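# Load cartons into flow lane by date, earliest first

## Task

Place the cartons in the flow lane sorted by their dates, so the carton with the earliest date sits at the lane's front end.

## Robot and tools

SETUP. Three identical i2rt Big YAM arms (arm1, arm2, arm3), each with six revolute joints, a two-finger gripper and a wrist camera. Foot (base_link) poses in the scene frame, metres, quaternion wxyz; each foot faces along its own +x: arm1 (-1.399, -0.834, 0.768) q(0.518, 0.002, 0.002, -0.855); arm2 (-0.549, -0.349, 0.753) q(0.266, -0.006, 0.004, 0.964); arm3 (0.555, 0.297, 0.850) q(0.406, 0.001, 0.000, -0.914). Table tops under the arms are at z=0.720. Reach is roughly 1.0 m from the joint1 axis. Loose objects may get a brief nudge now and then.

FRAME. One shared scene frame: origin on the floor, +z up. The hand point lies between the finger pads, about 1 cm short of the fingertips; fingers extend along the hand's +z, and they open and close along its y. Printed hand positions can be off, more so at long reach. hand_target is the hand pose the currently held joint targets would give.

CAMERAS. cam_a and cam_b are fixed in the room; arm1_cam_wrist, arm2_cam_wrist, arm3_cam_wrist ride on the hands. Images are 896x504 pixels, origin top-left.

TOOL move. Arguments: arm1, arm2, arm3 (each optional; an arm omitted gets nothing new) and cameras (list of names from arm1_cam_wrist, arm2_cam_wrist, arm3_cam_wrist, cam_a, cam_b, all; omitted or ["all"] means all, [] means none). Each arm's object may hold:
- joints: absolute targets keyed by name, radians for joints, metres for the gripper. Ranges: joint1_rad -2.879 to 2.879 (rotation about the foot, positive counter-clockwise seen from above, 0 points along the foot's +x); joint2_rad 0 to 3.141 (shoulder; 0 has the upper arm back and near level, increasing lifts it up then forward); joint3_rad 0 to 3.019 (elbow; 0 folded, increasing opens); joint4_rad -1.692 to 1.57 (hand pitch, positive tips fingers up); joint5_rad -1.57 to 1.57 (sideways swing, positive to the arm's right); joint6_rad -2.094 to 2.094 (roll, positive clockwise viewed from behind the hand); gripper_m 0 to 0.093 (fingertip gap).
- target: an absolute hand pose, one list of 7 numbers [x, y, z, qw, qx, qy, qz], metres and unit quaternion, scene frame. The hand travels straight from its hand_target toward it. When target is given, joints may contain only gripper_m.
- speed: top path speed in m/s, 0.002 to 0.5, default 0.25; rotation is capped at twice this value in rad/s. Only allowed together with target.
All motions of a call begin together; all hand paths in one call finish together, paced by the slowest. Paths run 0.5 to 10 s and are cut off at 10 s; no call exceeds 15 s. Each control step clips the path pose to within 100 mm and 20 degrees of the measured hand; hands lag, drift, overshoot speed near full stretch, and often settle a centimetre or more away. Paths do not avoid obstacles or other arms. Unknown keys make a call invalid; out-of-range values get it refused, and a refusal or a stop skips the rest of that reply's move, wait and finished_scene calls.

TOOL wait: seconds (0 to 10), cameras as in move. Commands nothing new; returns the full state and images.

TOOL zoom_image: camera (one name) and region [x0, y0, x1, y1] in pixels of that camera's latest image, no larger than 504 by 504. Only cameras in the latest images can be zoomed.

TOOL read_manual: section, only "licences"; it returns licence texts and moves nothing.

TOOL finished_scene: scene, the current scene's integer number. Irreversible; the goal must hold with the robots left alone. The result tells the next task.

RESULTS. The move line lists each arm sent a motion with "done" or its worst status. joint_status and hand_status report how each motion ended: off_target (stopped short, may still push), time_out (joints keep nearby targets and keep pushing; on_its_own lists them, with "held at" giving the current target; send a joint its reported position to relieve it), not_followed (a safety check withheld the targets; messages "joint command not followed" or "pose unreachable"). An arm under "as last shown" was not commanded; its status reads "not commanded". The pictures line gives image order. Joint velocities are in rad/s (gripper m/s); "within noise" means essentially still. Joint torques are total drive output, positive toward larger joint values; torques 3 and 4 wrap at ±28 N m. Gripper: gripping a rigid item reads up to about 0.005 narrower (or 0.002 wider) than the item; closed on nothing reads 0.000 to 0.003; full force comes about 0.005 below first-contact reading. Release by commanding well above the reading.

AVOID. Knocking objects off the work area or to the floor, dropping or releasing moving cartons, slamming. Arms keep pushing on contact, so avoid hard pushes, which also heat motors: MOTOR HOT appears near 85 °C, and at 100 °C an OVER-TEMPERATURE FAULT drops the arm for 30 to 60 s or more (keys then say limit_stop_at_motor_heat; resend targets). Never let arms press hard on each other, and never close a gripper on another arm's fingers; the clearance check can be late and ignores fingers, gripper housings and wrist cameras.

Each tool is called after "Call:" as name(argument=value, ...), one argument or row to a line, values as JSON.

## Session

Call:
move(
  cameras=["arm1_cam_wrist", "arm2_cam_wrist"],
)

Call:
zoom_image(
  camera="arm1_cam_wrist",
  region=[196, 0, 700, 380],
)

Call:
zoom_image(
  camera="arm2_cam_wrist",
  region=[196, 0, 700, 380],
)

Call:
move(
  arm1={"joints": {"joint1_rad": -2.39, "joint2_rad": 0.3, "joint3_rad": 1.6, "joint4_rad": -1.6, "joint5_rad": 0.0, "joint6_rad": 0.0, "gripper_m": 0.09}},
  arm2={"joints": {"joint1_rad": 2.307, "joint2_rad": 0.3, "joint3_rad": 1.6, "joint4_rad": -1.6, "joint5_rad": 0.0, "joint6_rad": 0.0, "gripper_m": 0.09}},
  arm3={"joints": {"joint1_rad": 0.78, "joint2_rad": 2.075, "joint3_rad": 1.743, "joint4_rad": -1.248, "joint5_rad": 0.057, "joint6_rad": 1.617, "gripper_m": 0.09}},
  cameras=["all"],
)

Call:
zoom_image(
  camera="arm1_cam_wrist",
  region=[196, 0, 700, 380],
)

Call:
zoom_image(
  camera="arm2_cam_wrist",
  region=[196, 0, 700, 380],
)

Call:
zoom_image(
  camera="cam_a",
  region=[320, 190, 600, 370],
)

Call:
zoom_image(
  camera="cam_b",
  region=[300, 170, 560, 330],
)

Call:
zoom_image(
  camera="arm3_cam_wrist",
  region=[300, 0, 600, 150],
)

Scene clock: 0.00 s.
Joint torques (N m): no reading
Heat: arm1: hottest joint1_rad 36 °C; arm2: hottest joint3_rad 38 °C; arm3: hottest joint2_rad 36 °C.
Joint velocities: within noise
arm1.joint_positions: joint1_rad=-0.673 joint2_rad=+0.309 joint3_rad=+1.652 joint4_rad=-1.445 joint5_rad=+0.074 joint6_rad=+0.649 gripper_m=+0.09396
arm1.joint_status: not commanded
arm1.hand: x=-1.4166 y=-0.8303 z=+1.4250 quat_wxyz=(-0.314, -0.735, +0.110, +0.590) (m; scene frame)
arm1.hand_target: x=-1.4143 y=-0.8293 z=+1.4309 quat_wxyz=(-0.317, -0.730, +0.109, +0.595) (m; scene frame)
arm1.hand_status: not commanded
arm2.joint_positions: joint1_rad=+0.476 joint2_rad=+0.332 joint3_rad=+1.575 joint4_rad=-1.257 joint5_rad=-0.072 joint6_rad=+0.112 gripper_m=+0.09396
arm2.joint_status: not commanded
arm2.hand: x=-0.6104 y=-0.3497 z=+1.4288 quat_wxyz=(+0.047, +0.714, -0.041, -0.697) (m; scene frame)
arm2.hand_target: x=-0.6039 y=-0.3501 z=+1.4336 quat_wxyz=(+0.046, +0.708, -0.040, -0.704) (m; scene frame)
arm2.hand_status: not commanded
arm3.joint_positions: joint1_rad=-0.550 joint2_rad=+0.600 joint3_rad=+1.480 joint4_rad=-1.361 joint5_rad=+0.227 joint6_rad=+0.219 gripper_m=+0.09396
arm3.joint_status: not commanded
arm3.hand: x=+0.3456 y=+0.2770 z=+1.4325 quat_wxyz=(-0.035, -0.852, +0.030, +0.522) (m; scene frame)
arm3.hand_target: x=+0.3492 y=+0.2781 z=+1.4412 quat_wxyz=(-0.038, -0.846, +0.031, +0.530) (m; scene frame)
arm3.hand_status: not commanded
pictures: arm1_cam_wrist, arm2_cam_wrist
camera_calibration:
arm1_cam_wrist: T_world_to_cam=[[-0.233768, 0.772482, -0.590444, 1.15493], [0.800646, -0.191608, -0.567673, 1.7818], [-0.551651, -0.60544, -0.573693, -0.343166], [0, 0, 0, 1]] pos_world=[-1.34591, -0.758522, 1.49653]
arm2_cam_wrist: T_world_to_cam=[[0.00677818, 0.992873, -0.118983, 0.519388], [0.585577, -0.100392, -0.804376, 1.47966], [-0.810588, -0.0642217, -0.582084, 0.437273], [0, 0, 0, 1]] pos_world=[-0.515525, -0.339059, 1.50653]

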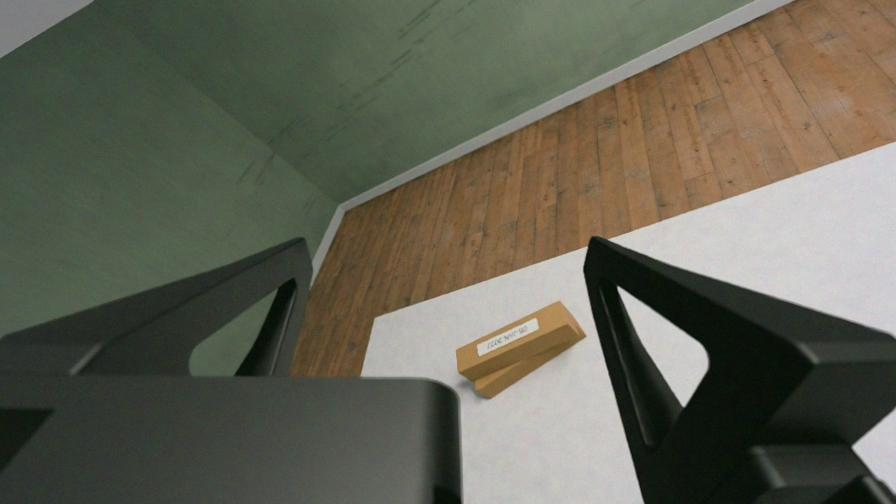

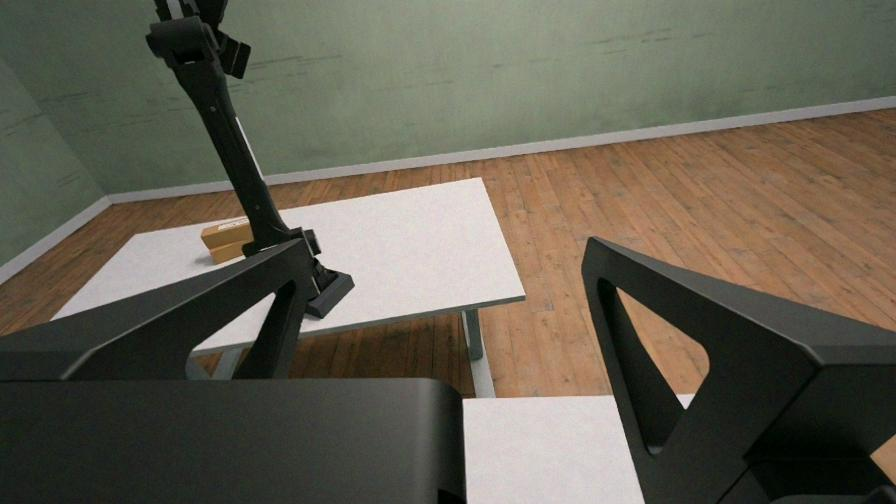

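Scaled by 1.000.

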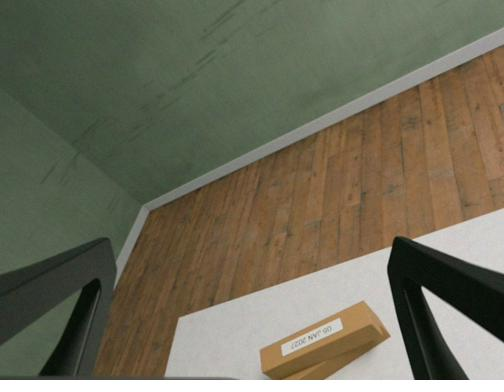

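Scaled by 1.000.

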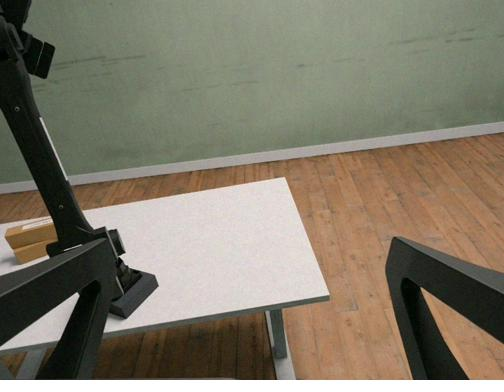

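Scene clock: 2.10 s.
Joint torques (N m): arm1=[-0.56 10.17 4.11 1.25 0.01 -0.07] | arm2=[0.5 10.7 6.75 1.7 0.03 -0.12] | arm3=[-0.15 -26.05 12.29 -0.01 0.22 0.15]
Heat: arm1: hottest joint1_rad 36 °C; arm2: hottest joint3_rad 38 °C; arm3: hottest joint2_rad 36 °C.
move: arm1 done; arm2 done; arm3 done
Joint velocities: within noise
arm1.joint_positions: joint1_rad=-2.373 joint2_rad=+0.294 joint3_rad=+1.599 joint4_rad=-1.591 joint5_rad=+0.001 joint6_rad=+0.009 gripper_m=+0.09010
arm1.joint_status: all done
arm1.hand: x=-1.4037 y=-0.8221 z=+1.3720 quat_wxyz=(+0.359, -0.639, +0.481, +0.481) (m; scene frame)
arm1.hand_target: x=-1.4041 y=-0.8204 z=+1.3702 quat_wxyz=(+0.362, -0.640, +0.486, +0.473) (m; scene frame)
arm1.hand_status: not commanded
arm2.joint_positions: joint1_rad=+2.298 joint2_rad=+0.303 joint3_rad=+1.575 joint4_rad=-1.590 joint5_rad=-0.001 joint6_rad=+0.011 gripper_m=+0.09007
arm2.joint_status: all done
arm2.hand: x=-0.5495 y=-0.3686 z=+1.3496 quat_wxyz=(+0.460, +0.519, +0.617, -0.372) (m; scene frame)
arm2.hand_target: x=-0.5514 y=-0.3591 z=+1.3558 quat_wxyz=(+0.465, +0.510, +0.618, -0.378) (m; scene frame)
arm2.hand_status: not commanded
arm3.joint_positions: joint1_rad=+0.782 joint2_rad=+2.061 joint3_rad=+1.720 joint4_rad=-1.241 joint5_rad=+0.055 joint6_rad=+1.609 gripper_m=+0.09009
arm3.joint_status: all done
arm3.hand: x=+0.5737 y=-0.3196 z=+0.9092 quat_wxyz=(+0.005, -1.000, -0.005, +0.027) (m; scene frame)
arm3.hand_target: x=+0.5727 y=-0.3255 z=+0.9092 quat_wxyz=(+0.003, -1.000, +0.000, +0.028) (m; scene frame)
arm3.hand_status: not commanded
pictures: arm1_cam_wrist, arm2_cam_wrist, arm3_cam_wrist, cam_a, cam_b
camera_calibration:
arm1_cam_wrist: T_world_to_cam=[[0.952908, 0.303176, -0.00713923, 1.59988], [0.244345, -0.781513, -0.57405, 0.485881], [-0.179618, 0.545272, -0.818789, 1.44299], [0, 0, 0, 1]] pos_world=[-1.38407, -0.892146, 1.47185]
arm2_cam_wrist: T_world_to_cam=[[-0.984684, -0.174077, -0.00977248, -0.593977], [-0.131135, 0.776386, -0.616465, 1.05404], [0.1149, -0.605741, -0.787322, 1.02537], [0, 0, 0, 1]] pos_world=[-0.564472, -0.300629, 1.45127]
arm3_cam_wrist: T_world_to_cam=[[0.00602288, 0.999964, 0.00590202, 0.311655], [0.834052, -0.00827938, 0.551623, -0.980818], [0.551652, 0.00160023, -0.834073, 0.565358], [0, 0, 0, 1]] pos_world=[0.504295, -0.32067, 1.01075]

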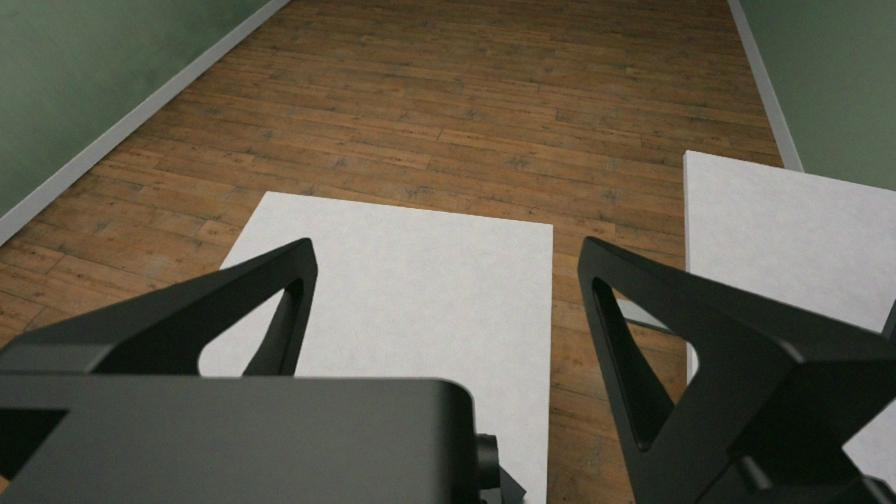

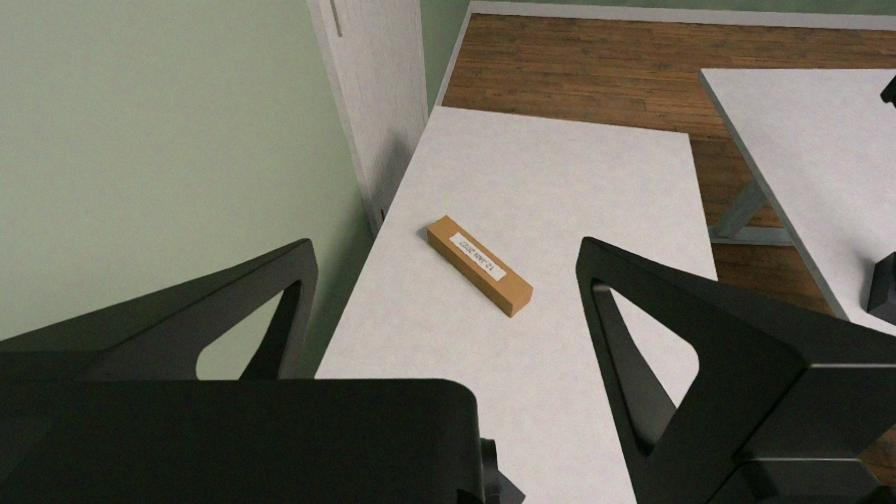

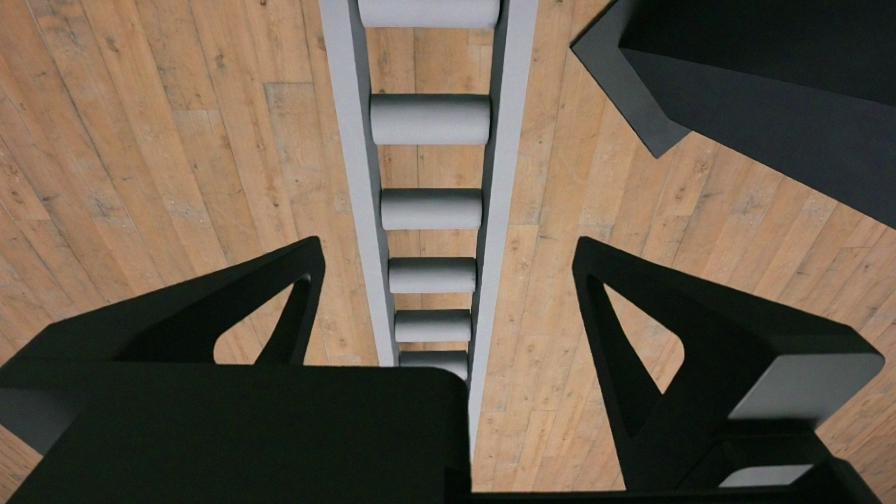

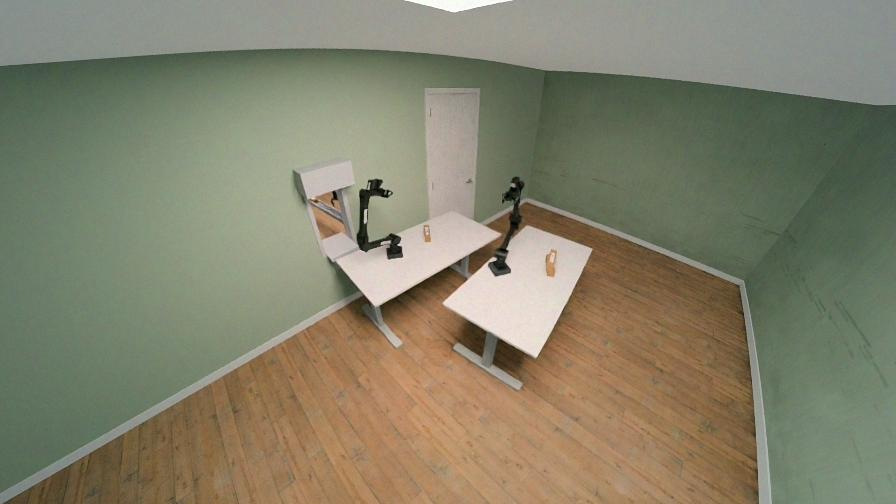

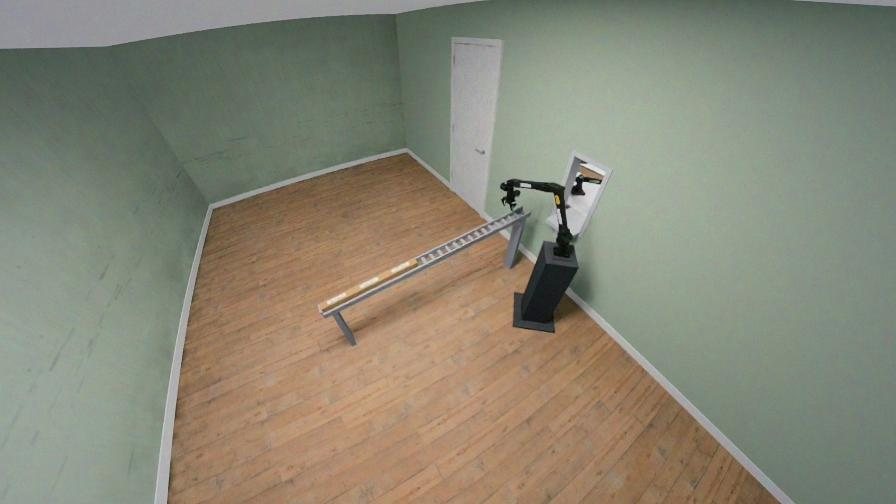

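Scaled by 1.000.

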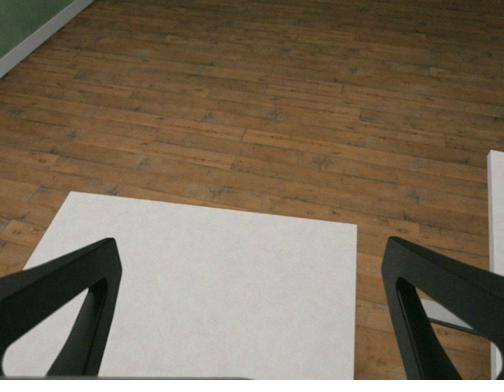

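Scaled by 1.000.

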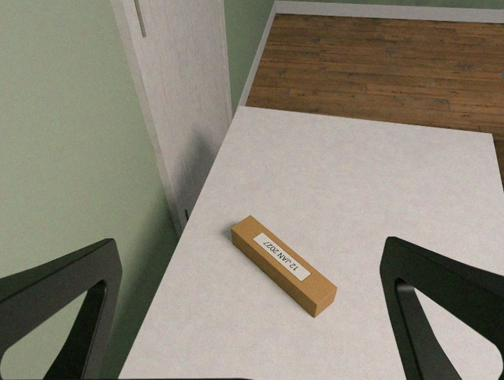

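Scaled by 1.800 from the camera's 896x504 image, which has a finer 1280x720 frame.

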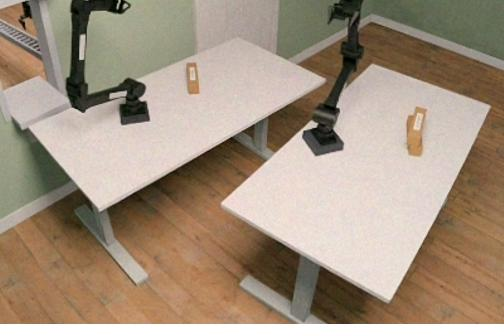

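Scaled by 1.938 from the camera's 896x504 image, which has a finer 1280x720 frame.

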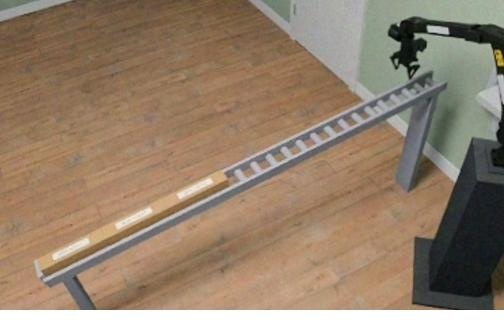

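Scaled by 1.680 from the camera's 896x504 image, which has a finer 1280x720 frame.

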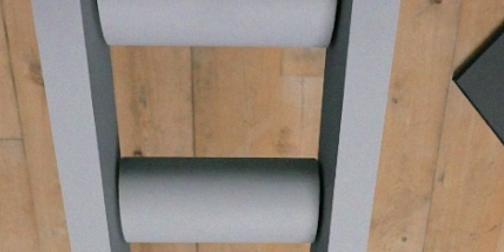

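Call:
move(
  arm1={"joints": {"joint1_rad": -0.18, "joint2_rad": 1.649, "joint3_rad": 1.566, "joint4_rad": -1.487, "joint5_rad": 0.0, "joint6_rad": -1.05, "gripper_m": 0.09}},
  arm2={"joints": {"joint1_rad": 2.154, "joint2_rad": 1.604, "joint3_rad": 1.366, "joint4_rad": -1.334, "joint5_rad": 0.0, "joint6_rad": -0.829, "gripper_m": 0.09}},
  cameras=["arm1_cam_wrist", "arm2_cam_wrist"],
)

Scene clock: 18.17 s.
Joint torques (N m): arm1=[1.14 -18.49 9.7 -0.18 0.06 -0.06] | arm2=[-0.62 -12.57 8.91 0.54 -0.05 -0.11] | arm3=[0.03 -25.93 12.36 0.02 0.21 0.15]
Heat: arm1: hottest joint1_rad 36 °C; arm2: hottest joint3_rad 39 °C; arm3: hottest joint2_rad 38 °C.
move: arm1 done; arm2 done
Joint velocities: within noise
arm1.joint_positions: joint1_rad=-0.188 joint2_rad=+1.666 joint3_rad=+1.551 joint4_rad=-1.480 joint5_rad=-0.002 joint6_rad=-1.042 gripper_m=+0.09010
arm1.joint_status: all done
arm1.hand: x=-1.7089 y=-1.2262 z=+0.9762 quat_wxyz=(-0.001, -0.564, -0.826, -0.015) (m; scene frame)
arm1.hand_target: x=-1.7065 y=-1.2293 z=+0.9900 quat_wxyz=(+0.001, -0.557, -0.830, -0.003) (m; scene frame)
arm1.hand_status: not commanded
arm2.joint_positions: joint1_rad=+2.163 joint2_rad=+1.597 joint3_rad=+1.377 joint4_rad=-1.339 joint5_rad=-0.001 joint6_rad=-0.818 gripper_m=+0.09008
arm2.joint_status: all done
arm2.hand: x=-0.5255 y=-0.8217 z=+0.9369 quat_wxyz=(+0.009, +0.343, +0.939, -0.009) (m; scene frame)
arm2.hand_target: x=-0.5299 y=-0.8198 z=+0.9297 quat_wxyz=(+0.006, +0.342, +0.940, -0.003) (m; scene frame)
arm2.hand_status: not commanded
arm3: as last shown
pictures: arm1_cam_wrist, arm2_cam_wrist
camera_calibration:
arm1_cam_wrist: T_world_to_cam=[[-0.929126, -0.366304, -0.0504578, -1.98435], [-0.312256, 0.704201, 0.63765, -0.2948], [-0.198041, 0.608213, -0.768672, 1.28125], [0, 0, 0, 1]] pos_world=[-1.68203, -1.29855, 1.07272]
arm2_cam_wrist: T_world_to_cam=[[-0.640827, -0.767315, 0.0238461, -0.991611], [-0.634818, 0.547127, 0.545581, -0.387233], [-0.431679, 0.334485, -0.837719, 0.955747], [0, 0, 0, 1]] pos_world=[-0.468698, -0.868695, 1.03556]

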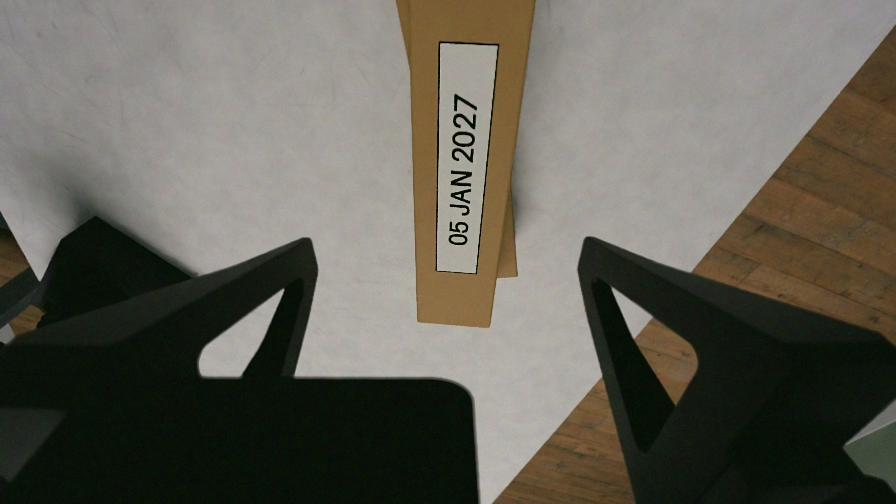

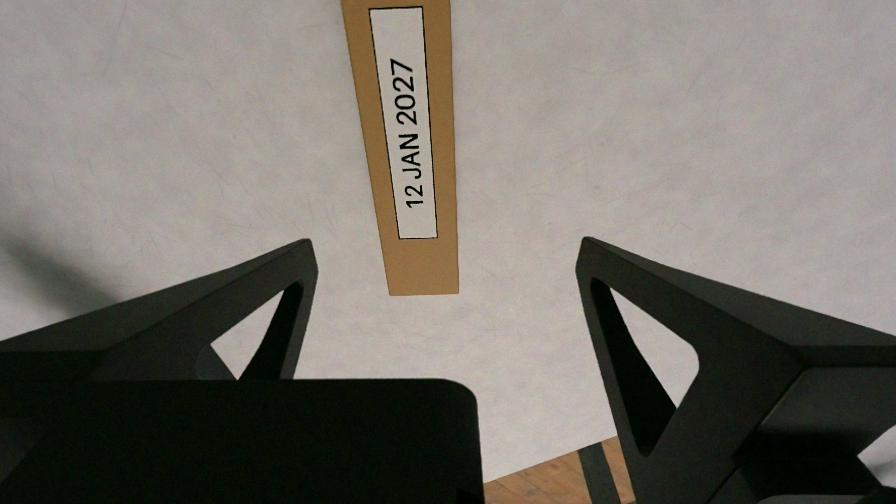

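Call:
move(
  arm1={"target": [-1.7267, -1.1881, 0.831, 0, 0.5814, 0.8136, 0], "speed": 0.2},
  cameras=["arm1_cam_wrist"],
)

Call:
move(
  arm1={"joints": {"gripper_m": 0.05}},
  arm2={"joints": {"joint1_rad": 1.128, "joint2_rad": 0.6, "joint3_rad": 1.5, "joint4_rad": -1.6, "joint5_rad": 0.0, "joint6_rad": -0.829}},
  cameras=[],
)

Call:
move(
  arm1={"target": [-1.7267, -1.1881, 0.99, 0, 0.5814, 0.8136, 0], "speed": 0.25},
  cameras=[],
)

Call:
move(
  arm1={"joints": {"joint1_rad": 0.22, "joint6_rad": 0.26}},
  cameras=["arm1_cam_wrist", "arm2_cam_wrist"],
)

Call:
zoom_image(
  camera="arm1_cam_wrist",
  region=[500, 0, 896, 250],
)

Scene clock: 43.90 s.
Joint torques (N m): arm1=[-1.03 -16.44 7.97 0.49 -0.02 -0.07] | arm2=[-0.73 -12.51 8.88 0.54 -0.06 -0.12] | arm3=[0.03 -25.99 12.3 0.01 0.2 0.16]
Heat: arm1: hottest joint2_rad 37 °C; arm2: hottest joint3_rad 42 °C; arm3: hottest joint3_rad 42 °C.
move: arm1 done
Joint velocities: within noise
arm1.joint_positions: joint1_rad=-0.251 joint2_rad=+1.723 joint3_rad=+1.215 joint4_rad=-1.079 joint5_rad=-0.002 joint6_rad=-1.068 gripper_m=+0.09010
arm1.joint_status: not commanded
arm1.hand: x=-1.7173 y=-1.1885 z=+0.8280 quat_wxyz=(-0.001, -0.579, -0.815, -0.010) (m; scene frame)
arm1.hand_target: x=-1.7266 y=-1.1880 z=+0.8312 quat_wxyz=(+0.000, -0.581, -0.814, +0.000) (m; scene frame)
arm1.hand_status: done (0.010 m and 1.3 deg from the pose sent, 0.151 m and 3.0 deg at the start)
arm2, arm3: as last shown
pictures: arm1_cam_wrist
camera_calibration:
arm1_cam_wrist: T_world_to_cam=[[-0.941931, -0.33305, -0.0429281, -1.9746], [-0.283254, 0.719345, 0.634279, -0.158933], [-0.180366, 0.609607, -0.771912, 1.17742], [0, 0, 0, 1]] pos_world=[-1.69259, -1.26107, 0.924905]

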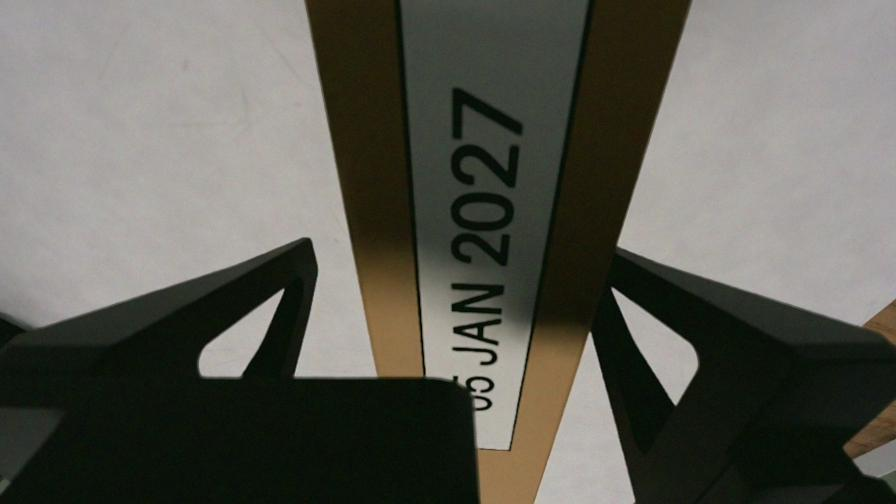

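Scene clock: 45.63 s.
Joint torques (N m): arm1=[-0.56 -16.56 7.9 0.24 -0.08 -0.05] | arm2=[-1.03 4.54 9.28 1.5 -0.15 -0.06] | arm3=[0.21 -25.88 12.3 -0.05 0.21 0.14]
Heat: arm1: hottest joint2_rad 37 °C; arm2: hottest joint3_rad 43 °C; arm3: hottest joint3_rad 42 °C.
move: arm1 off_target; arm2 done
Joint velocities: within noise
arm1.joint_positions: joint1_rad=-0.251 joint2_rad=+1.723 joint3_rad=+1.215 joint4_rad=-1.070 joint5_rad=+0.000 joint6_rad=-1.070 gripper_m=+0.06002
arm1.joint_status: gripper_m off_target (ended at +0.06005, target +0.05000)
arm1.hand: x=-1.7189 y=-1.1898 z=+0.8279 quat_wxyz=(+0.000, -0.578, -0.816, -0.006) (m; scene frame)
arm1.hand_target: x=-1.7266 y=-1.1881 z=+0.8312 quat_wxyz=(+0.000, -0.581, -0.814, +0.000) (m; scene frame)
arm1.hand_status: not commanded
arm2.joint_positions: joint1_rad=+1.139 joint2_rad=+0.599 joint3_rad=+1.482 joint4_rad=-1.592 joint5_rad=+0.002 joint6_rad=-0.819 gripper_m=+0.09008
arm2.joint_status: all done
arm2.hand: x=-0.6997 y=-0.4418 z=+1.2877 quat_wxyz=(-0.040, +0.692, +0.589, -0.415) (m; scene frame)
arm2.hand_target: x=-0.6980 y=-0.4386 z=+1.2939 quat_wxyz=(-0.044, +0.691, +0.588, -0.419) (m; scene frame)
arm2.hand_status: not commanded
arm3: as last shown
pictures: none
No camera images: "cameras" was empty.

Scene clock: 47.20 s.
Joint torques (N m): arm1=[-0.5 -16.79 14.16 -0.68 -0.06 -0.05] | arm2=[-0.85 4.66 9.28 1.48 -0.14 -0.06] | arm3=[0.15 -25.99 12.29 -0.03 0.22 0.15]
Heat: arm1: hottest joint2_rad 37 °C; arm2: hottest joint3_rad 43 °C; arm3: hottest joint3_rad 42 °C.
move: arm1 off_target
Joint velocities: within noise
arm1.joint_positions: joint1_rad=-0.251 joint2_rad=+1.606 joint3_rad=+1.420 joint4_rad=-1.454 joint5_rad=+0.000 joint6_rad=-1.070 gripper_m=+0.06002
arm1.joint_status: not commanded
arm1.hand: x=-1.7077 y=-1.1775 z=+0.9556 quat_wxyz=(-0.003, -0.578, -0.815, -0.038) (m; scene frame)
arm1.hand_target: x=-1.7250 y=-1.1864 z=+0.9900 quat_wxyz=(+0.001, -0.581, -0.814, +0.000) (m; scene frame)
arm1.hand_status: off_target (0.041 m and 4.3 deg from the pose sent, 0.162 m and 0.9 deg at the start; pose on its path clipped on 8 of 47 steps)
arm2, arm3: as last shown
arm2.hand: x=-0.6998 y=-0.4418 z=+1.2877 quat_wxyz=(-0.040, +0.692, +0.589, -0.415) (m; scene frame)
arm2.hand_target: x=-0.6981 y=-0.4385 z=+1.2939 quat_wxyz=(-0.044, +0.691, +0.588, -0.419) (m; scene frame)
pictures: none
No camera images: "cameras" was empty.

Scene clock: 48.87 s.
Joint torques (N m): arm1=[-0.85 -17.55 14.17 -0.44 0.14 0.12] | arm2=[-0.85 4.72 9.28 1.48 -0.14 -0.06] | arm3=[-0.09 -25.64 12.34 0.01 0.2 0.14]
Heat: arm1: hottest joint3_rad 38 °C; arm2: hottest joint3_rad 43 °C; arm3: hottest joint3_rad 42 °C.
move: arm1 done
Joint velocities: within noise
arm1.joint_positions: joint1_rad=+0.231 joint2_rad=+1.612 joint3_rad=+1.420 joint4_rad=-1.455 joint5_rad=-0.002 joint6_rad=+0.251 gripper_m=+0.06003
arm1.joint_status: all done
arm1.hand: x=-1.5132 y=-1.2820 z=+0.9528 quat_wxyz=(+0.028, -0.860, -0.509, -0.030) (m; scene frame)
arm1.hand_target: x=-1.5231 y=-1.2980 z=+0.9898 quat_wxyz=(-0.001, -0.866, -0.501, +0.000) (m; scene frame)
arm1.hand_status: not commanded
arm2, arm3: as last shown
arm2.hand_target: x=-0.6980 y=-0.4386 z=+1.2939 quat_wxyz=(-0.044, +0.691, +0.588, -0.419) (m; scene frame)
pictures: arm1_cam_wrist, arm2_cam_wrist
camera_calibration:
arm1_cam_wrist: T_world_to_cam=[[-0.878493, 0.477699, -0.00731591, -0.706715], [0.342543, 0.640467, 0.687362, 0.682282], [0.333038, 0.601336, -0.726278, 2.09047], [0, 0, 0, 1]] pos_world=[-1.55076, -1.35646, 1.04412]
arm2_cam_wrist: T_world_to_cam=[[-0.774069, 0.304388, 0.555126, -1.124], [0.322139, 0.944208, -0.0685387, 0.738797], [-0.545017, 0.125774, -0.828938, 0.864576], [0, 0, 0, 1]] pos_world=[-0.636839, -0.464188, 1.39128]

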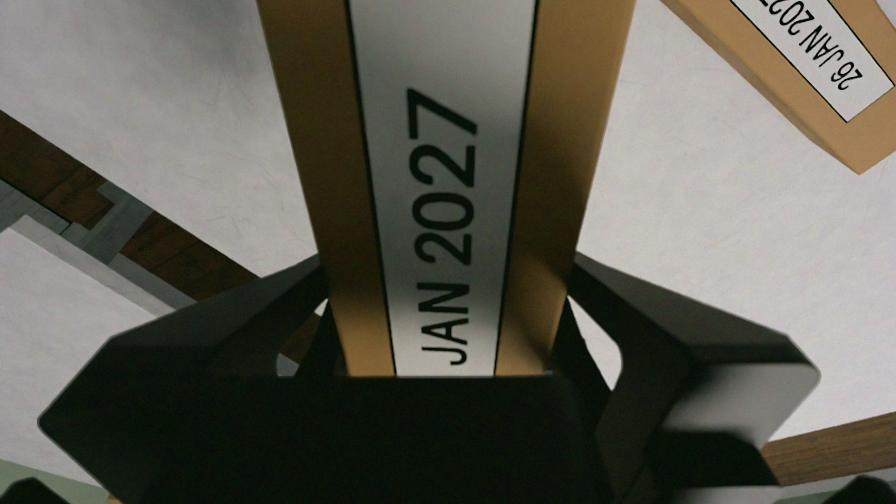

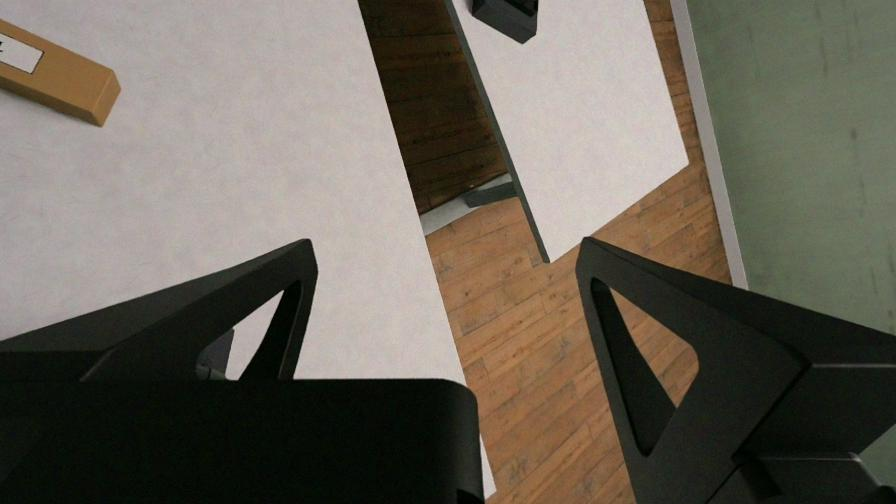

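Scaled by 1.273 from the camera's 896x504 image, which has a finer 1280x720 frame.

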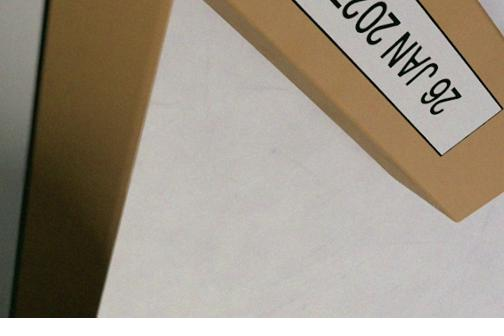

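Call:
move(
  arm1={"joints": {"joint1_rad": 2.531, "joint2_rad": 1.96, "joint3_rad": 2.003, "joint4_rad": -1.591, "joint5_rad": 0.0, "joint6_rad": 1.571}},
  arm2={"joints": {"joint1_rad": 1.128, "joint2_rad": 0.3, "joint3_rad": 1.6, "joint4_rad": -1.6, "joint5_rad": 0.0, "joint6_rad": -0.829}},
  cameras=["arm1_cam_wrist"],
)

Call:
move(
  arm1={"target": [-0.835, -0.552, 0.84, 0, 0.5195, 0.8545, 0], "speed": 0.25},
  cameras=[],
)

Call:
move(
  arm1={"target": [-0.83, -0.552, 0.795, 0, 0.5195, 0.8545, 0], "speed": 0.15},
  cameras=[],
)

Call:
move(
  arm1={"target": [-0.825, -0.552, 0.765, 0, 0.5195, 0.8545, 0], "speed": 0.06},
  cameras=["arm1_cam_wrist"],
)

Scene clock: 62.67 s.
Joint torques (N m): arm1=[1.61 -27.11 11.44 -0.53 0.21 0.14] | arm2=[-0.91 10.64 4.07 1.8 -0.11 -0.04] | arm3=[-0.15 -25.99 12.29 0.01 0.21 0.14]
Heat: arm1: hottest joint3_rad 41 °C; arm2: hottest joint3_rad 43 °C; arm3: hottest joint3_rad 43 °C.
move: arm1 done; arm2 done
Joint velocities: within noise
arm1.joint_positions: joint1_rad=+2.530 joint2_rad=+2.018 joint3_rad=+1.966 joint4_rad=-1.577 joint5_rad=-0.001 joint6_rad=+1.562 gripper_m=+0.06005
arm1.joint_status: all done
arm1.hand: x=-0.8536 y=-0.5529 z=+0.9479 quat_wxyz=(+0.016, -0.516, -0.856, +0.021) (m; scene frame)
arm1.hand_target: x=-0.8525 y=-0.5519 z=+0.9960 quat_wxyz=(-0.006, -0.519, -0.855, -0.013) (m; scene frame)
arm1.hand_status: not commanded
arm2.joint_positions: joint1_rad=+1.139 joint2_rad=+0.306 joint3_rad=+1.606 joint4_rad=-1.592 joint5_rad=+0.001 joint6_rad=-0.819 gripper_m=+0.09008
arm2.joint_status: all done
arm2.hand: x=-0.5704 y=-0.3522 z=+1.3594 quat_wxyz=(-0.060, +0.613, +0.519, -0.593) (m; scene frame)
arm2.hand_target: x=-0.5689 y=-0.3513 z=+1.3556 quat_wxyz=(-0.065, +0.614, +0.521, -0.589) (m; scene frame)
arm2.hand_status: not commanded
arm3: as last shown
pictures: arm1_cam_wrist
camera_calibration:
arm1_cam_wrist: T_world_to_cam=[[-0.881495, -0.471338, 0.0284131, -1.03671], [-0.350032, 0.692644, 0.630652, -0.51578], [-0.31693, 0.545971, -0.775546, 0.889947], [0, 0, 0, 1]] pos_world=[-0.81234, -0.617272, 1.04493]

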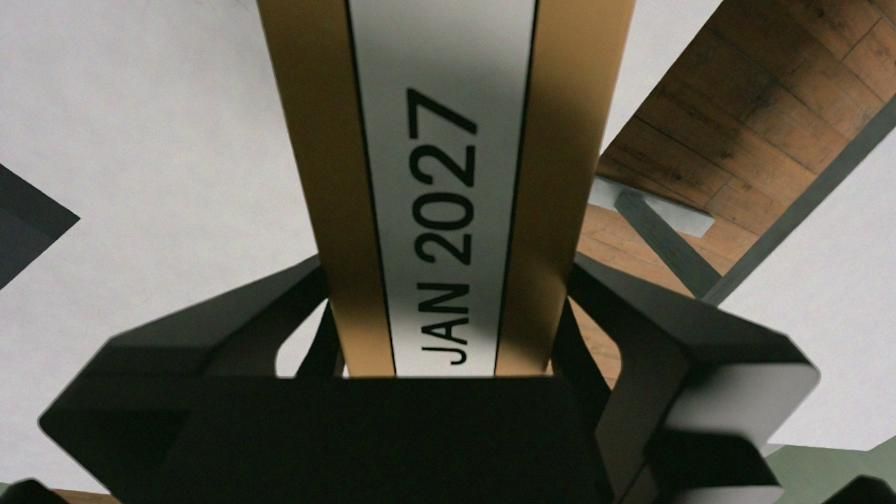

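Scene clock: 64.17 s.
Joint torques (N m): arm1=[0.09 -26.99 9.58 0.16 0.29 0.02] | arm2=[-0.85 10.7 4.07 1.78 -0.11 -0.05] | arm3=[-0.09 -25.93 12.31 -0.01 0.22 0.15]
Heat: arm1: hottest joint3_rad 41 °C; arm2: hottest joint3_rad 43 °C; arm3: hottest joint3_rad 43 °C.
move: arm1 off_target
Joint velocities: within noise
arm1.joint_positions: joint1_rad=+2.530 joint2_rad=+2.128 joint3_rad=+1.756 joint4_rad=-1.282 joint5_rad=+0.002 joint6_rad=+1.562 gripper_m=+0.06005
arm1.joint_status: not commanded
arm1.hand: x=-0.8522 y=-0.5521 z=+0.8023 quat_wxyz=(+0.022, -0.515, -0.856, +0.033) (m; scene frame)
arm1.hand_target: x=-0.8362 y=-0.5525 z=+0.8398 quat_wxyz=(+0.000, -0.520, -0.854, +0.000) (m; scene frame)
arm1.hand_status: off_target (0.041 m and 4.6 deg from the pose sent, 0.110 m and 3.1 deg at the start)
arm2, arm3: as last shown
pictures: none
No camera images: "cameras" was empty.

Scene clock: 65.27 s.
Joint torques (N m): arm1=[-0.21 -24.29 8.55 0.23 0.25 -0.02] | arm2=[-0.91 10.7 4.07 1.8 -0.11 -0.05] | arm3=[-0.09 -25.93 12.4 -0.09 0.21 0.16]
Heat: arm1: hottest joint3_rad 41 °C; arm2: hottest joint3_rad 43 °C; arm3: hottest joint3_rad 43 °C.
move: arm1 off_target
Joint velocities: within noise
arm1.joint_positions: joint1_rad=+2.529 joint2_rad=+2.149 joint3_rad=+1.738 joint4_rad=-1.197 joint5_rad=+0.003 joint6_rad=+1.561 gripper_m=+0.06005
arm1.joint_status: not commanded
arm1.hand: x=-0.8417 y=-0.5470 z=+0.7822 quat_wxyz=(+0.009, -0.516, -0.857, +0.014) (m; scene frame)
arm1.hand_target: x=-0.8304 y=-0.5521 z=+0.7952 quat_wxyz=(+0.000, -0.519, -0.854, +0.000) (m; scene frame)
arm1.hand_status: off_target (0.018 m and 2.0 deg from the pose sent, 0.023 m and 4.5 deg at the start)
arm2: as last shown
arm3.joint_positions: joint1_rad=+0.782 joint2_rad=+2.061 joint3_rad=+1.720 joint4_rad=-1.241 joint5_rad=+0.055 joint6_rad=+1.609 gripper_m=+0.09009
arm3.joint_status: not commanded
arm3.hand: x=+0.5737 y=-0.3196 z=+0.9092 quat_wxyz=(+0.005, -1.000, -0.005, +0.027) (m; scene frame)
arm3.hand_target: x=+0.5727 y=-0.3255 z=+0.9092 quat_wxyz=(+0.003, -1.000, +0.000, +0.028) (m; scene frame)
arm3.hand_status: not commanded
pictures: none
No camera images: "cameras" was empty.

Scene clock: 66.27 s.
Joint torques (N m): arm1=[-0.5 -20.95 8.05 1.1 0.25 -0.03] | arm2=[-0.91 10.64 4.08 1.8 -0.11 -0.05] | arm3=[-0.09 -26.11 12.36 0.01 0.22 0.14]
Heat: arm1: hottest joint3_rad 41 °C; arm2: hottest joint3_rad 43 °C; arm3: hottest joint3_rad 43 °C.
move: arm1 off_target
Joint velocities: within noise
arm1.joint_positions: joint1_rad=+2.529 joint2_rad=+2.151 joint3_rad=+1.735 joint4_rad=-1.168 joint5_rad=+0.002 joint6_rad=+1.559 gripper_m=+0.06005
arm1.joint_status: not commanded
arm1.hand: x=-0.8361 y=-0.5446 z=+0.7806 quat_wxyz=(+0.003, -0.515, -0.857, +0.003) (m; scene frame)
arm1.hand_target: x=-0.8258 y=-0.5524 z=+0.7652 quat_wxyz=(+0.000, -0.520, -0.854, +0.000) (m; scene frame)
arm1.hand_status: off_target (0.021 m and 0.8 deg from the pose sent, 0.024 m and 2.0 deg at the start)
arm2, arm3: as last shown
pictures: arm1_cam_wrist
camera_calibration:
arm1_cam_wrist: T_world_to_cam=[[-0.880852, -0.47309, -0.0168985, -0.977643], [-0.377531, 0.680497, 0.628008, -0.43749], [-0.285605, 0.559562, -0.778023, 0.796821], [0, 0, 0, 1]] pos_world=[-0.798748, -0.610674, 0.878172]

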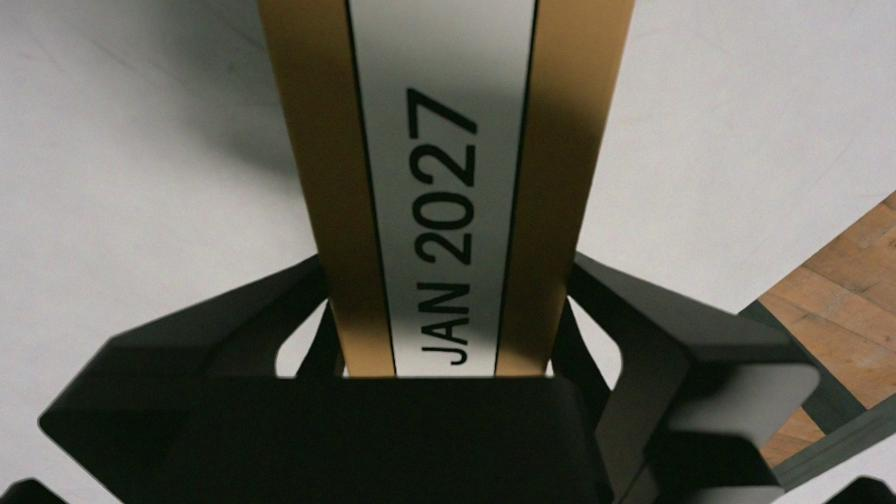

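Call:
move(
  arm1={"joints": {"gripper_m": 0.09}},
  cameras=[],
)

Call:
move(
  arm1={"target": [-0.84, -0.548, 0.95, 0, 0.5195, 0.8545, 0], "speed": 0.3},
  cameras=[],
)

Call:
move(
  arm1={"joints": {"joint1_rad": -0.279, "joint2_rad": 1.633, "joint3_rad": 1.404, "joint4_rad": -1.342, "joint5_rad": 0.0, "joint6_rad": -1.271, "gripper_m": 0.09}},
  cameras=["arm1_cam_wrist"],
)

Call:
move(
  arm2={"joints": {"joint1_rad": 1.1955, "joint2_rad": 1.374, "joint3_rad": 1.116, "joint4_rad": -1.312, "joint5_rad": 0.0, "joint6_rad": -1.393, "gripper_m": 0.09}},
  arm3={"joints": {"joint1_rad": -0.066, "joint2_rad": 1.397, "joint3_rad": 0.878, "joint4_rad": -1.052, "joint5_rad": 0.0, "joint6_rad": 0.77, "gripper_m": 0.09}},
  cameras=["arm2_cam_wrist", "arm1_cam_wrist", "arm3_cam_wrist"],
)

Scene clock: 82.10 s.
Joint torques (N m): arm1=[-0.32 -22.83 7.75 0.44 0.25 -0.04] | arm2=[-0.85 10.64 4.08 1.8 -0.11 -0.05] | arm3=[0.21 -25.88 12.29 0.01 0.21 0.15]
Heat: arm1: hottest joint3_rad 40 °C; arm2: hottest joint3_rad 42 °C; arm3: hottest joint3_rad 44 °C.
move: arm1 done
Joint velocities: within noise
arm1.joint_positions: joint1_rad=+2.528 joint2_rad=+2.175 joint3_rad=+1.735 joint4_rad=-1.149 joint5_rad=+0.002 joint6_rad=+1.558 gripper_m=+0.08992
arm1.joint_status: all done
arm1.hand: x=-0.8344 y=-0.5442 z=+0.7658 quat_wxyz=(+0.004, -0.515, -0.857, +0.005) (m; scene frame)
arm1.hand_target: x=-0.8257 y=-0.5524 z=+0.7654 quat_wxyz=(+0.000, -0.519, -0.854, +0.000) (m; scene frame)
arm1.hand_status: not commanded
arm2, arm3: as last shown
pictures: none
No camera images: "cameras" was empty.

Scene clock: 83.83 s.
Joint torques (N m): arm1=[0.97 -21.42 12.57 -0.32 0.24 0.13] | arm2=[-0.85 10.64 4.07 1.8 -0.11 -0.05] | arm3=[0.03 -26.05 12.33 0.05 0.21 0.14]
Heat: arm1: hottest joint3_rad 40 °C; arm2: hottest joint3_rad 42 °C; arm3: hottest joint3_rad 44 °C.
move: arm1 off_target
Joint velocities: within noise
arm1.joint_positions: joint1_rad=+2.528 joint2_rad=+2.011 joint3_rad=+1.922 joint4_rad=-1.520 joint5_rad=+0.002 joint6_rad=+1.560 gripper_m=+0.08995
arm1.joint_status: not commanded
arm1.hand: x=-0.8515 y=-0.5537 z=+0.9347 quat_wxyz=(+0.010, -0.516, -0.857, +0.014) (m; scene frame)
arm1.hand_target: x=-0.8407 y=-0.5484 z=+0.9501 quat_wxyz=(+0.000, -0.520, -0.854, -0.001) (m; scene frame)
arm1.hand_status: off_target (0.020 m and 2.0 deg from the pose sent, 0.184 m and 0.9 deg at the start; pose on its path clipped on 8 of 52 steps)
arm2, arm3: as last shown
pictures: none
No camera images: "cameras" was empty.

Scene clock: 86.37 s.
Joint torques (N m): arm1=[1.44 -17.9 8.4 -0.12 -0.07 -0.07] | arm2=[-0.85 10.64 4.07 1.8 -0.11 -0.04] | arm3=[-0.03 -26.17 12.25 -0.02 0.21 0.15]
Heat: arm1: hottest joint3_rad 40 °C; arm2: hottest joint3_rad 42 °C; arm3: hottest joint3_rad 44 °C.
move: arm1 done
Joint velocities: within noise
arm1.joint_positions: joint1_rad=-0.277 joint2_rad=+1.652 joint3_rad=+1.403 joint4_rad=-1.337 joint5_rad=+0.001 joint6_rad=-1.262 gripper_m=+0.08998
arm1.joint_status: all done
arm1.hand: x=-1.7339 y=-1.1877 z=+0.9271 quat_wxyz=(-0.001, -0.508, -0.861, -0.011) (m; scene frame)
arm1.hand_target: x=-1.7335 y=-1.1860 z=+0.9366 quat_wxyz=(+0.000, -0.505, -0.863, -0.003) (m; scene frame)
arm1.hand_status: not commanded
arm2, arm3: as last shown
pictures: arm1_cam_wrist
camera_calibration:
arm1_cam_wrist: T_world_to_cam=[[-0.87278, -0.486092, -0.044382, -2.04619], [-0.400776, 0.661743, 0.633621, -0.4986], [-0.278628, 0.570799, -0.77237, 1.03447], [0, 0, 0, 1]] pos_world=[-1.69747, -1.25517, 1.02411]

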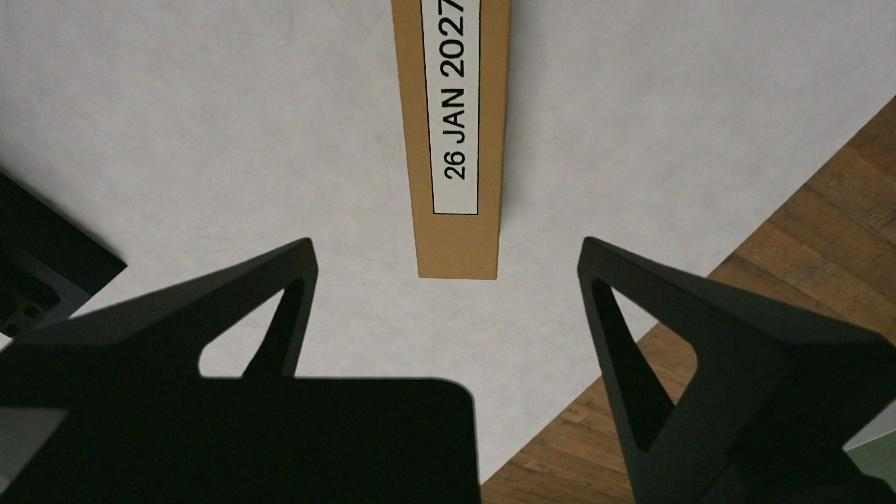

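Scene clock: 88.03 s.
Joint torques (N m): arm1=[0.38 -17.96 8.42 -0.12 -0.08 -0.06] | arm2=[0.5 -8.41 9.1 0.51 -0.16 -0.12] | arm3=[-0.62 -12.86 9.94 0.5 0.02 -0.02]
Heat: arm1: hottest joint3_rad 40 °C; arm2: hottest joint3_rad 42 °C; arm3: hottest joint3_rad 44 °C.
move: arm2 done; arm3 done
Joint velocities: within noise
arm1: as last shown
arm1.hand_target: x=-1.7335 y=-1.1860 z=+0.9366 quat_wxyz=(+0.000, -0.506, -0.863, -0.003) (m; scene frame)
arm2.joint_positions: joint1_rad=+1.188 joint2_rad=+1.366 joint3_rad=+1.124 joint4_rad=-1.318 joint5_rad=+0.001 joint6_rad=-1.381 gripper_m=+0.09008
arm2.joint_status: all done
arm2.hand: x=-0.8573 y=-0.5789 z=+0.9304 quat_wxyz=(+0.005, +0.528, +0.849, -0.007) (m; scene frame)
arm2.hand_target: x=-0.8547 y=-0.5809 z=+0.9247 quat_wxyz=(+0.007, +0.520, +0.854, -0.003) (m; scene frame)
arm2.hand_status: not commanded
arm3.joint_positions: joint1_rad=-0.057 joint2_rad=+1.393 joint3_rad=+0.875 joint4_rad=-1.055 joint5_rad=+0.003 joint6_rad=+0.779 gripper_m=+0.09009
arm3.joint_status: all done
arm3.hand: x=+0.3027 y=+0.0500 z=+0.9300 quat_wxyz=(+0.002, -1.000, +0.000, -0.001) (m; scene frame)
arm3.hand_target: x=+0.2992 y=+0.0507 z=+0.9296 quat_wxyz=(+0.000, -1.000, +0.000, -0.001) (m; scene frame)
arm3.hand_status: not commanded
pictures: arm1_cam_wrist, arm2_cam_wrist, arm3_cam_wrist
camera_calibration:
arm1_cam_wrist: T_world_to_cam=[[-0.87278, -0.486092, -0.044382, -2.04619], [-0.400776, 0.661743, 0.633621, -0.4986], [-0.278628, 0.570799, -0.77237, 1.03447], [0, 0, 0, 1]] pos_world=[-1.69747, -1.25517, 1.02411]
arm2_cam_wrist: T_world_to_cam=[[-0.894327, -0.446953, 0.0203017, -1.04634], [-0.362638, 0.7507, 0.552217, -0.382088], [-0.262056, 0.4865, -0.833453, 0.955331], [0, 0, 0, 1]] pos_world=[-0.823978, -0.645601, 1.02846]
arm3_cam_wrist: T_world_to_cam=[[0.0149489, 0.999888, 0.000965105, -0.0545091], [0.802183, -0.0125693, 0.596946, -0.79554], [0.596891, -0.00814948, -0.802281, 0.688891], [0, 0, 0, 1]] pos_world=[0.22779, 0.0501178, 1.02763]

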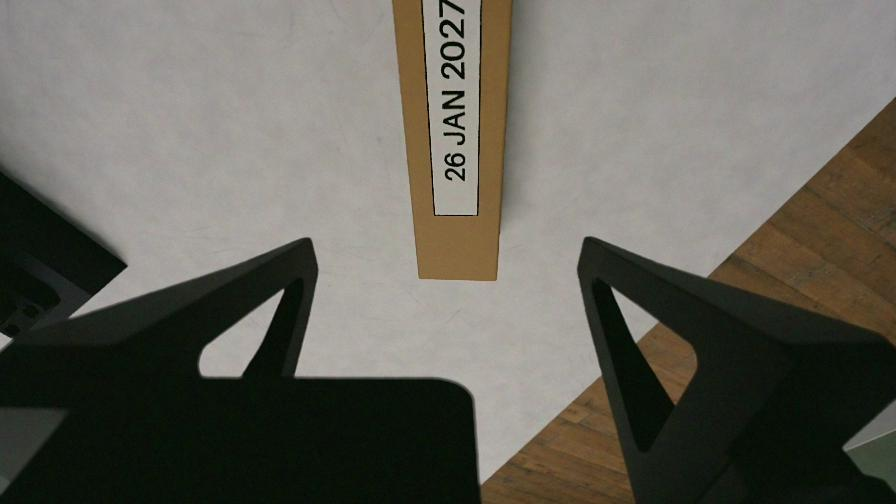

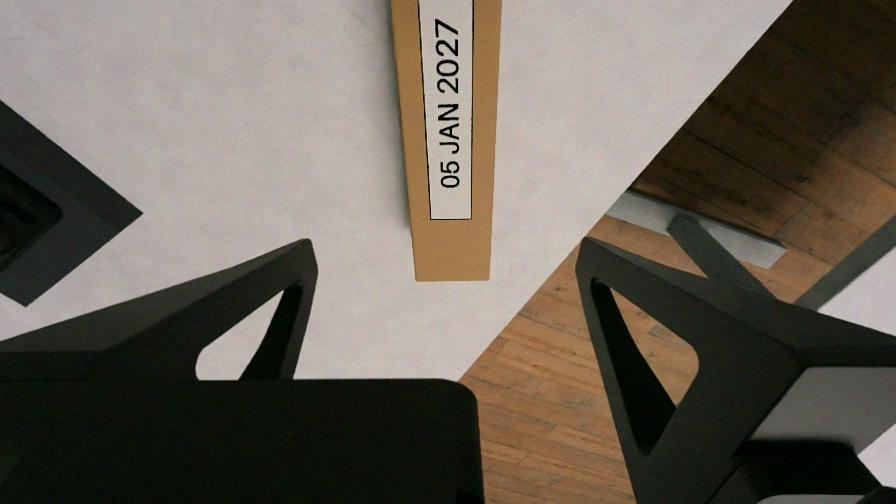

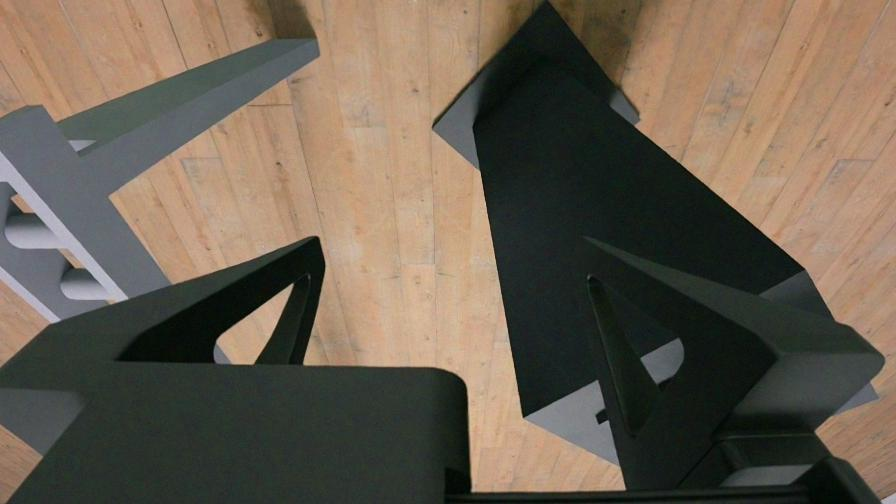

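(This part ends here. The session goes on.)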